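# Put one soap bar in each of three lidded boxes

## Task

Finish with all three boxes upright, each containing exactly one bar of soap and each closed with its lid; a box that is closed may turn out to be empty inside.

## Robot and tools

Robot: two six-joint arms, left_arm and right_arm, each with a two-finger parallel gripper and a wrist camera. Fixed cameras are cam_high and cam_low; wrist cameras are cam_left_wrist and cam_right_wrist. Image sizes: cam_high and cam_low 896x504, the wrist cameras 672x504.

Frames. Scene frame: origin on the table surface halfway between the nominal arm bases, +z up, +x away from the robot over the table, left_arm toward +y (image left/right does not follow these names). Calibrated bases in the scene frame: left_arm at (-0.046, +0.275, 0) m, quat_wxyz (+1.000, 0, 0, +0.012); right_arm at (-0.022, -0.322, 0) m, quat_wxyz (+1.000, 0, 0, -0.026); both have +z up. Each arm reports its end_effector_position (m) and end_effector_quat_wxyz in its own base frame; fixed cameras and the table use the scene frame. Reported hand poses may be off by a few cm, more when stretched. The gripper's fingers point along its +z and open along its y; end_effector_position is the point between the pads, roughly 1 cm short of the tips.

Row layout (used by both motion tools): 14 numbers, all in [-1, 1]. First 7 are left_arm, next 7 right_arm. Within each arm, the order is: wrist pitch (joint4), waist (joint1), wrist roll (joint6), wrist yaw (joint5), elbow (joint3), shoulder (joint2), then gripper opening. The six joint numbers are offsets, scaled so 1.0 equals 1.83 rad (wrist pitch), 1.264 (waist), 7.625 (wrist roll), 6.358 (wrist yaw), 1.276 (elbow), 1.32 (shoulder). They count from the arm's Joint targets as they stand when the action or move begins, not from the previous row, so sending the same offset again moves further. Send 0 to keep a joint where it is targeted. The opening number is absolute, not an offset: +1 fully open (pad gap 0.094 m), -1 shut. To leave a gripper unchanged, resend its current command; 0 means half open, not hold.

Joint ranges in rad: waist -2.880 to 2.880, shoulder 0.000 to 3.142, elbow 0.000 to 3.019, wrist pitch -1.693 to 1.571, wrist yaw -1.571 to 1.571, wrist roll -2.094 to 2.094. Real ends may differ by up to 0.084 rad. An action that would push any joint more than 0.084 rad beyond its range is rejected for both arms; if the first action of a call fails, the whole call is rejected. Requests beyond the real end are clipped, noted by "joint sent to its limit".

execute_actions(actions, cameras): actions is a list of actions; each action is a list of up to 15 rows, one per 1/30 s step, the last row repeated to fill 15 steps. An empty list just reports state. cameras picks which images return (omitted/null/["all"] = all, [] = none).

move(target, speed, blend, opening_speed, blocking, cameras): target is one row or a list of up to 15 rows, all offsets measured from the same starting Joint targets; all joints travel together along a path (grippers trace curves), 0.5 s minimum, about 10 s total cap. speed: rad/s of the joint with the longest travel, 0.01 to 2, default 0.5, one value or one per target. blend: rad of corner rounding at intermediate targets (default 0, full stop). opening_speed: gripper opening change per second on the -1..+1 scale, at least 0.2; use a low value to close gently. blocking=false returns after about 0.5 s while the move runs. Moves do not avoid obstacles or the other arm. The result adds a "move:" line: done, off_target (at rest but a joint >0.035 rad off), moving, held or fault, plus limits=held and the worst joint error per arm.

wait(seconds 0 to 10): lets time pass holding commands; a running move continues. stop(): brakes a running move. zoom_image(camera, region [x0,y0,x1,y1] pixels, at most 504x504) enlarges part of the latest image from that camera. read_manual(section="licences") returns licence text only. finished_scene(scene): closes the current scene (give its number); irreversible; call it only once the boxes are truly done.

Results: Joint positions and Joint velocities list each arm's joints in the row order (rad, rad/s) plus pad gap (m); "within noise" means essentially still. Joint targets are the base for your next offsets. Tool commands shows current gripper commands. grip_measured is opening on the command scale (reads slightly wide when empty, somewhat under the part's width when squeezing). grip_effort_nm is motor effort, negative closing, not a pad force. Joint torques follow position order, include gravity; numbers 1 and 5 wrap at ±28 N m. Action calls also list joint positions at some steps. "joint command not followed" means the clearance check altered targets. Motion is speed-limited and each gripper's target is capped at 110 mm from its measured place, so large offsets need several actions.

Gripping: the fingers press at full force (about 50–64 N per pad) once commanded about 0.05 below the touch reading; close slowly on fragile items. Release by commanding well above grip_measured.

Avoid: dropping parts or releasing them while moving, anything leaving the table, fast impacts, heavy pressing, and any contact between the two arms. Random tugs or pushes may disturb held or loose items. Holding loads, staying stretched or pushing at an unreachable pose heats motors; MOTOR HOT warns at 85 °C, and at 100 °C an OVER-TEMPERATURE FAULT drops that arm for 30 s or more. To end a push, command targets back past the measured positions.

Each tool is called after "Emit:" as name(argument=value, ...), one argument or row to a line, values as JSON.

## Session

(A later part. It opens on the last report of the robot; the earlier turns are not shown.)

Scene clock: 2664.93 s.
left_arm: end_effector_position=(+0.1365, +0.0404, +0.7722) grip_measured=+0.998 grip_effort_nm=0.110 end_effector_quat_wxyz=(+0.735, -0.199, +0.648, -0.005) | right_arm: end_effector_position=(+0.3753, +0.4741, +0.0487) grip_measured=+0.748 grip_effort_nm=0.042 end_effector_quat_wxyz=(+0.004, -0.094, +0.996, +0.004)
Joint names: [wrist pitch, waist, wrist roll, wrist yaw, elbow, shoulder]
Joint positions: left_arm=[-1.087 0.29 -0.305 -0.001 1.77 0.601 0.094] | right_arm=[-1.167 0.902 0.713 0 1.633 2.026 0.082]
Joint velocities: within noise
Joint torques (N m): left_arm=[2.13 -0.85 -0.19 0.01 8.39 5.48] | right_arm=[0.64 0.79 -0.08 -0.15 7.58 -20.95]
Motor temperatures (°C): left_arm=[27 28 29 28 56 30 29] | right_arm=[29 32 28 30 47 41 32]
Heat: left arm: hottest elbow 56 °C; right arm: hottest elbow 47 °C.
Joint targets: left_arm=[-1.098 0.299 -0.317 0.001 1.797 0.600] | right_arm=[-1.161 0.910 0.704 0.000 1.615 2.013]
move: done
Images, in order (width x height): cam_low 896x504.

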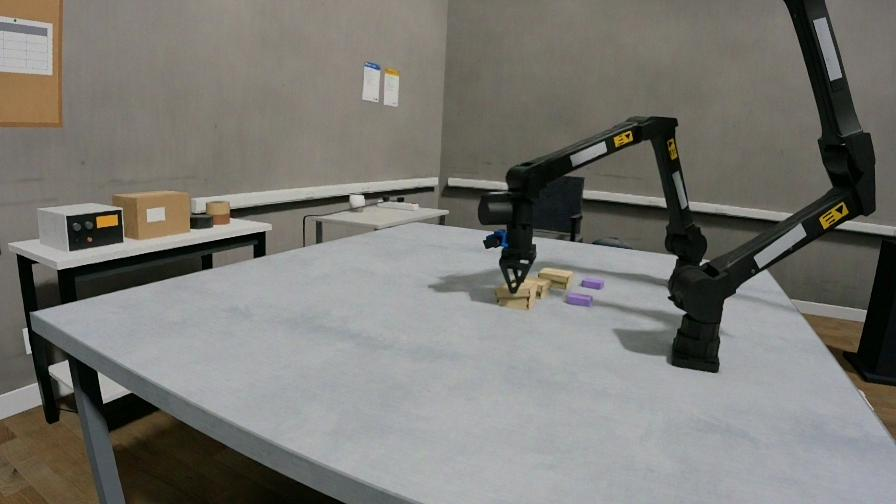

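Emit:
move(
  target=[
    [0,0,0,0,0,0,1,-0.0087,0,0,0,0.053,0.013,0.75],
    [0,0,0,0,0,0,1,-0.065,0,0,0,0.106,-0.0212,0.75],
    [0,0,0,0,0,0,1,-0.0454,0.0237,0.0039,0,0.035,-0.063,-1],
  ],
  speed=0.15,
  opening_speed=0.8,
  cameras=["cam_low","cam_right_wrist"],
)

Emit:
zoom_image(
  camera="cam_low",
  region=[485, 260, 545, 320],
)

Scene clock: 2692.23 s.
left_arm: end_effector_position=(+0.1365, +0.0404, +0.7722) grip_measured=+0.998 grip_effort_nm=0.115 end_effector_quat_wxyz=(+0.735, -0.199, +0.648, -0.005) | right_arm: end_effector_position=(+0.3596, +0.4846, +0.1136) grip_measured=-0.995 grip_effort_nm=-0.295 end_effector_quat_wxyz=(+0.018, -0.105, +0.994, +0.019)
Joint names: [wrist pitch, waist, wrist roll, wrist yaw, elbow, shoulder]
Joint positions: left_arm=[-1.087 0.29 -0.305 -0.001 1.77 0.601 0.094] | right_arm=[-1.253 0.933 0.722 0 1.675 1.94 0]
Joint velocities: within noise
Joint torques (N m): left_arm=[2.14 -0.91 -0.19 0.01 8.39 5.42] | right_arm=[0.8 0.67 0.12 -0.15 8.29 -20.13]
Motor temperatures (°C): left_arm=[27 28 29 28 55 30 29] | right_arm=[29 32 28 30 48 40 31]
Heat: left arm: hottest elbow 55 °C; right arm: hottest elbow 48 °C.
Joint targets: left_arm=[-1.098 0.299 -0.317 0.001 1.797 0.600] | right_arm=[-1.244 0.940 0.734 0.000 1.660 1.930]
move: done
Images, in order (width x height): cam_low 896x504, cam_right_wrist 672x504.

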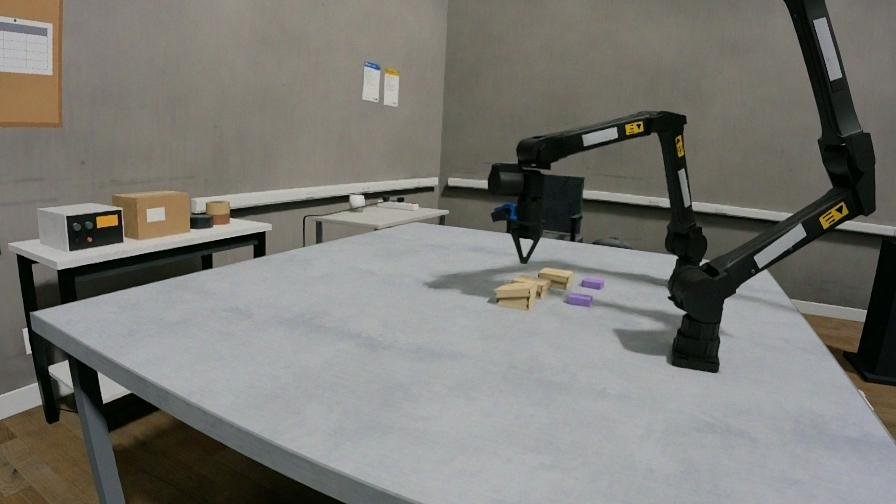

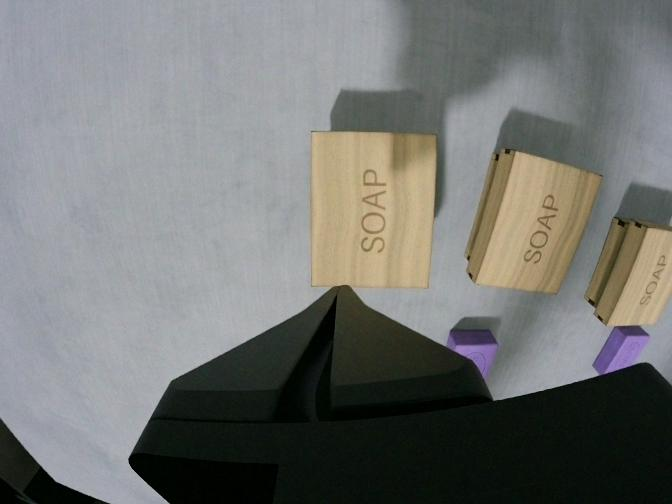

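Scaled by 8.400 from the camera's 896x504 image, which has a finer 1280x720 frame.

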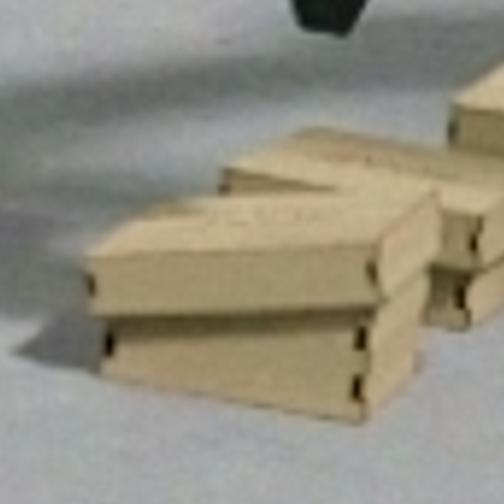

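Emit:
move(
  target=[0,0,0,0,0,0,1,0.0607,-0.0198,-0.0047,0,-0.0745,0.0333,-1],
  speed=0.1,
  cameras=["cam_low","cam_right_wrist"],
)

Emit:
zoom_image(
  camera="cam_low",
  region=[485, 260, 545, 320],
)

Scene clock: 2716.20 s.
left_arm: end_effector_position=(+0.1365, +0.0404, +0.7722) grip_measured=+0.998 grip_effort_nm=0.115 end_effector_quat_wxyz=(+0.735, -0.199, +0.648, -0.005) | right_arm: end_effector_position=(+0.3605, +0.4741, +0.0762) grip_measured=-0.995 grip_effort_nm=-0.315 end_effector_quat_wxyz=(+0.022, -0.106, +0.994, +0.023)
Joint names: [wrist pitch, waist, wrist roll, wrist yaw, elbow, shoulder]
Joint positions: left_arm=[-1.087 0.29 -0.305 -0.001 1.77 0.601 0.094] | right_arm=[-1.143 0.922 0.71 0 1.579 1.945 0]
Joint velocities: within noise
Joint torques (N m): left_arm=[2.13 -0.97 -0.19 0.01 8.39 5.48] | right_arm=[0.88 -0.56 -0.09 -0.15 8.05 -16.67]
Motor temperatures (°C): left_arm=[27 28 29 28 54 30 29] | right_arm=[29 32 28 30 48 41 31]
Heat: left arm: hottest elbow 54 °C; right arm: hottest elbow 48 °C.
Joint targets: left_arm=[-1.098 0.299 -0.317 0.001 1.797 0.600] | right_arm=[-1.133 0.915 0.698 0.000 1.565 1.974]
move: done
Images, in order (width x height): cam_low 896x504, cam_right_wrist 672x504.

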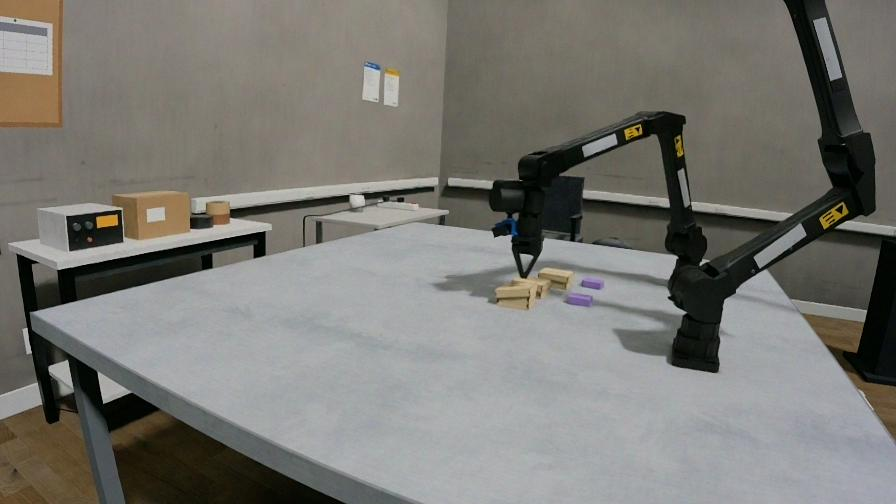

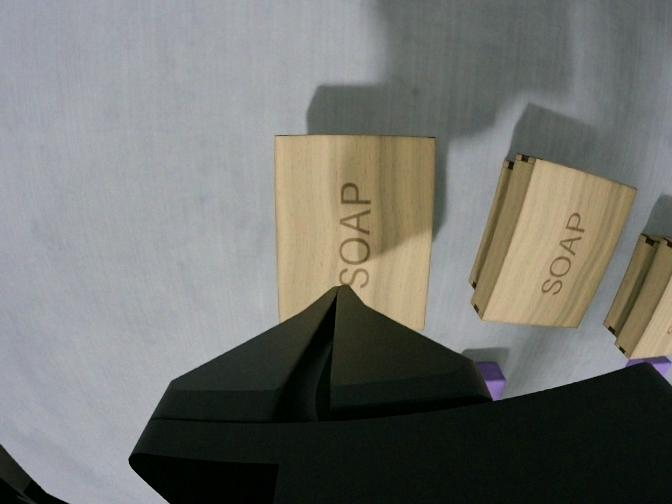

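Scaled by 8.400 from the camera's 896x504 image, which has a finer 1280x720 frame.

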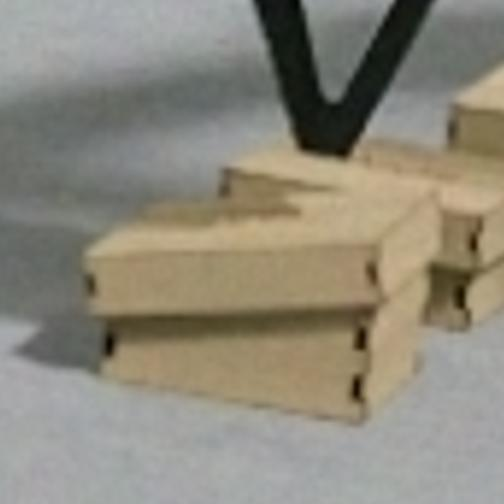

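Emit:
move(
  target=[0,0,0,0,0,0,1,0.0219,0.0229,0.005,0,-0.0478,-0.0447,-1],
  speed=0.1,
  cameras=["cam_low","cam_right_wrist"],
)

Emit:
zoom_image(
  camera="cam_low",
  region=[485, 260, 545, 320],
)

Scene clock: 2729.90 s.
left_arm: end_effector_position=(+0.1365, +0.0404, +0.7722) grip_measured=+0.998 grip_effort_nm=0.105 end_effector_quat_wxyz=(+0.735, -0.199, +0.648, -0.005) | right_arm: end_effector_position=(+0.3457, +0.4693, +0.0640) grip_measured=-0.995 grip_effort_nm=-0.315 end_effector_quat_wxyz=(+0.020, -0.106, +0.994, +0.022)
Joint names: [wrist pitch, waist, wrist roll, wrist yaw, elbow, shoulder]
Joint positions: left_arm=[-1.087 0.29 -0.305 -0.001 1.77 0.601 0.094] | right_arm=[-1.102 0.937 0.724 0 1.519 1.928 0]
Joint velocities: within noise
Joint torques (N m): left_arm=[2.13 -0.91 -0.19 0.01 8.39 5.48] | right_arm=[0.81 0.67 0.12 -0.15 7.87 -19.43]
Motor temperatures (°C): left_arm=[27 28 29 28 53 30 29] | right_arm=[29 32 28 30 47 41 31]
Heat: left arm: hottest elbow 53 °C; right arm: hottest elbow 47 °C.
Joint targets: left_arm=[-1.098 0.299 -0.317 0.001 1.797 0.600] | right_arm=[-1.093 0.943 0.736 0.000 1.504 1.915]
move: done
Images, in order (width x height): cam_low 896x504, cam_right_wrist 672x504.

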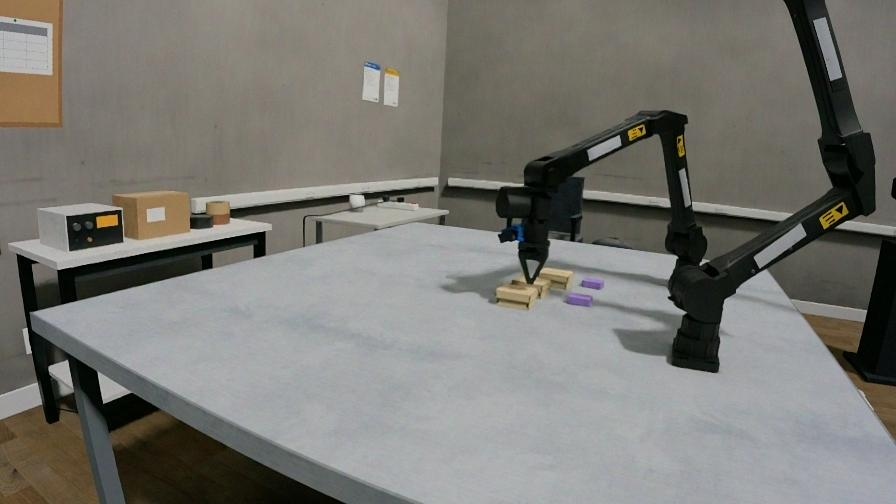

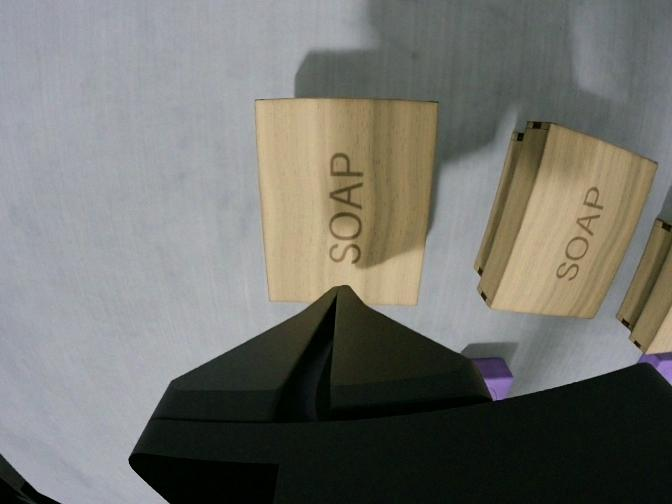

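Scaled by 8.400 from the camera's 896x504 image, which has a finer 1280x720 frame.

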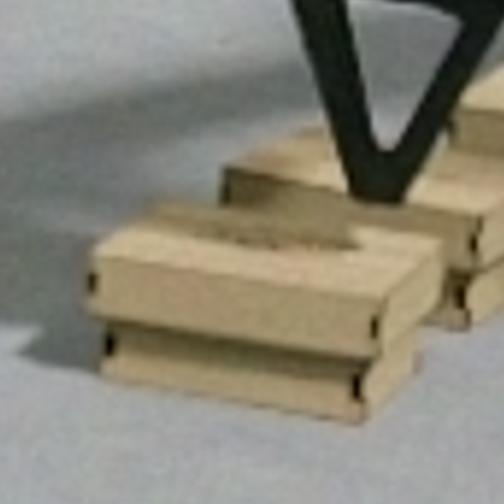

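Emit:
move(
  target=[0,0,0,0,0,0,1,-0.055,0,0,0,0.1,-0.03,-1],
  speed=0.3,
  cameras=["cam_low","cam_high","cam_right_wrist"],
)

Emit:
zoom_image(
  camera="cam_low",
  region=[485, 255, 585, 325],
)

Scene clock: 2739.60 s.
left_arm: end_effector_position=(+0.1365, +0.0404, +0.7722) grip_measured=+0.998 grip_effort_nm=0.115 end_effector_quat_wxyz=(+0.735, -0.199, +0.648, -0.005) | right_arm: end_effector_position=(+0.3485, +0.4732, +0.1136) grip_measured=-0.995 grip_effort_nm=-0.310 end_effector_quat_wxyz=(+0.029, -0.106, +0.993, +0.032)
Joint names: [wrist pitch, waist, wrist roll, wrist yaw, elbow, shoulder]
Joint positions: left_arm=[-1.087 0.29 -0.305 -0.001 1.77 0.601 0.094] | right_arm=[-1.186 0.937 0.725 0 1.58 1.879 0]
Joint velocities: within noise
Joint torques (N m): left_arm=[2.13 -0.91 -0.19 0.01 8.39 5.54] | right_arm=[0.21 0.67 0.14 -0.15 13.76 -18.55]
Motor temperatures (°C): left_arm=[27 28 29 28 53 30 29] | right_arm=[29 32 28 30 47 41 31]
Heat: left arm: hottest elbow 53 °C; right arm: hottest elbow 47 °C.
Joint targets: left_arm=[-1.098 0.299 -0.317 0.001 1.797 0.600] | right_arm=[-1.193 0.943 0.736 0.000 1.632 1.876]
move: off_target (right_arm); right_arm: the elbow is farthest, 0.051 rad from its target
Images, in order (width x height): cam_high 896x504, cam_low 896x504, cam_right_wrist 672x504.

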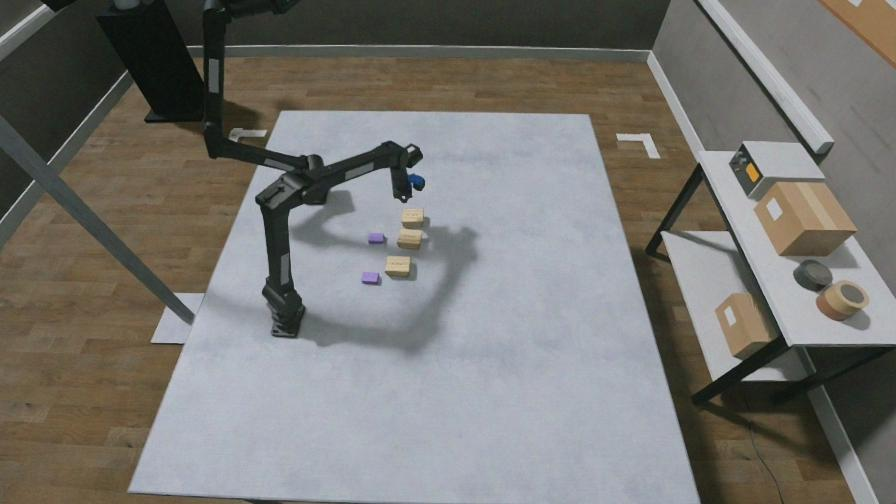

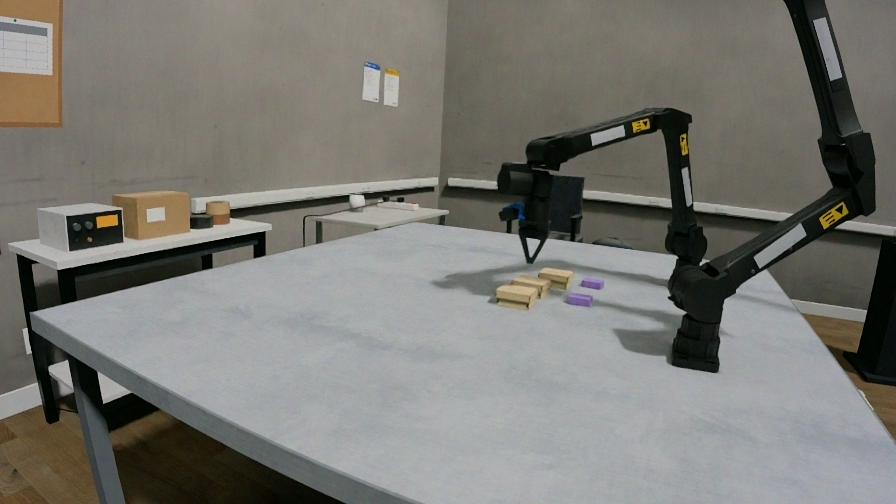

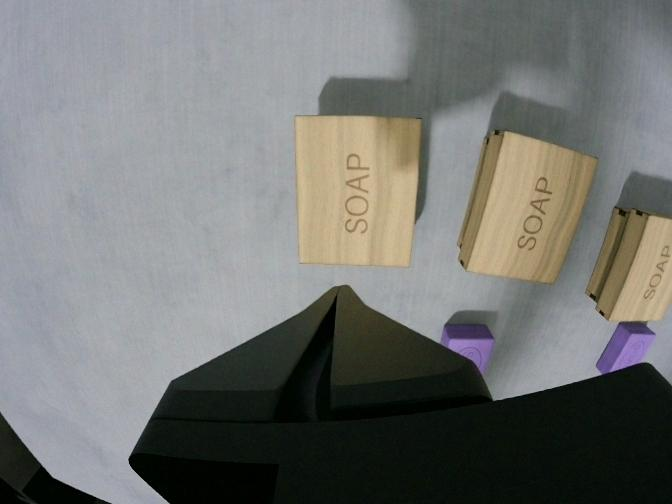

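Scaled by 5.040 from the camera's 896x504 image, which has a finer 1280x720 frame.

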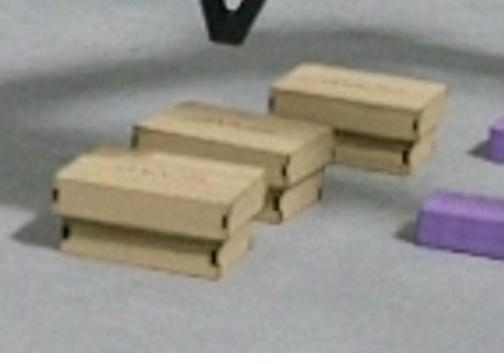

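All three closed.

Emit:
finished_scene(
  scene=1,
  done=true,
)

The scene is finished: the task was done.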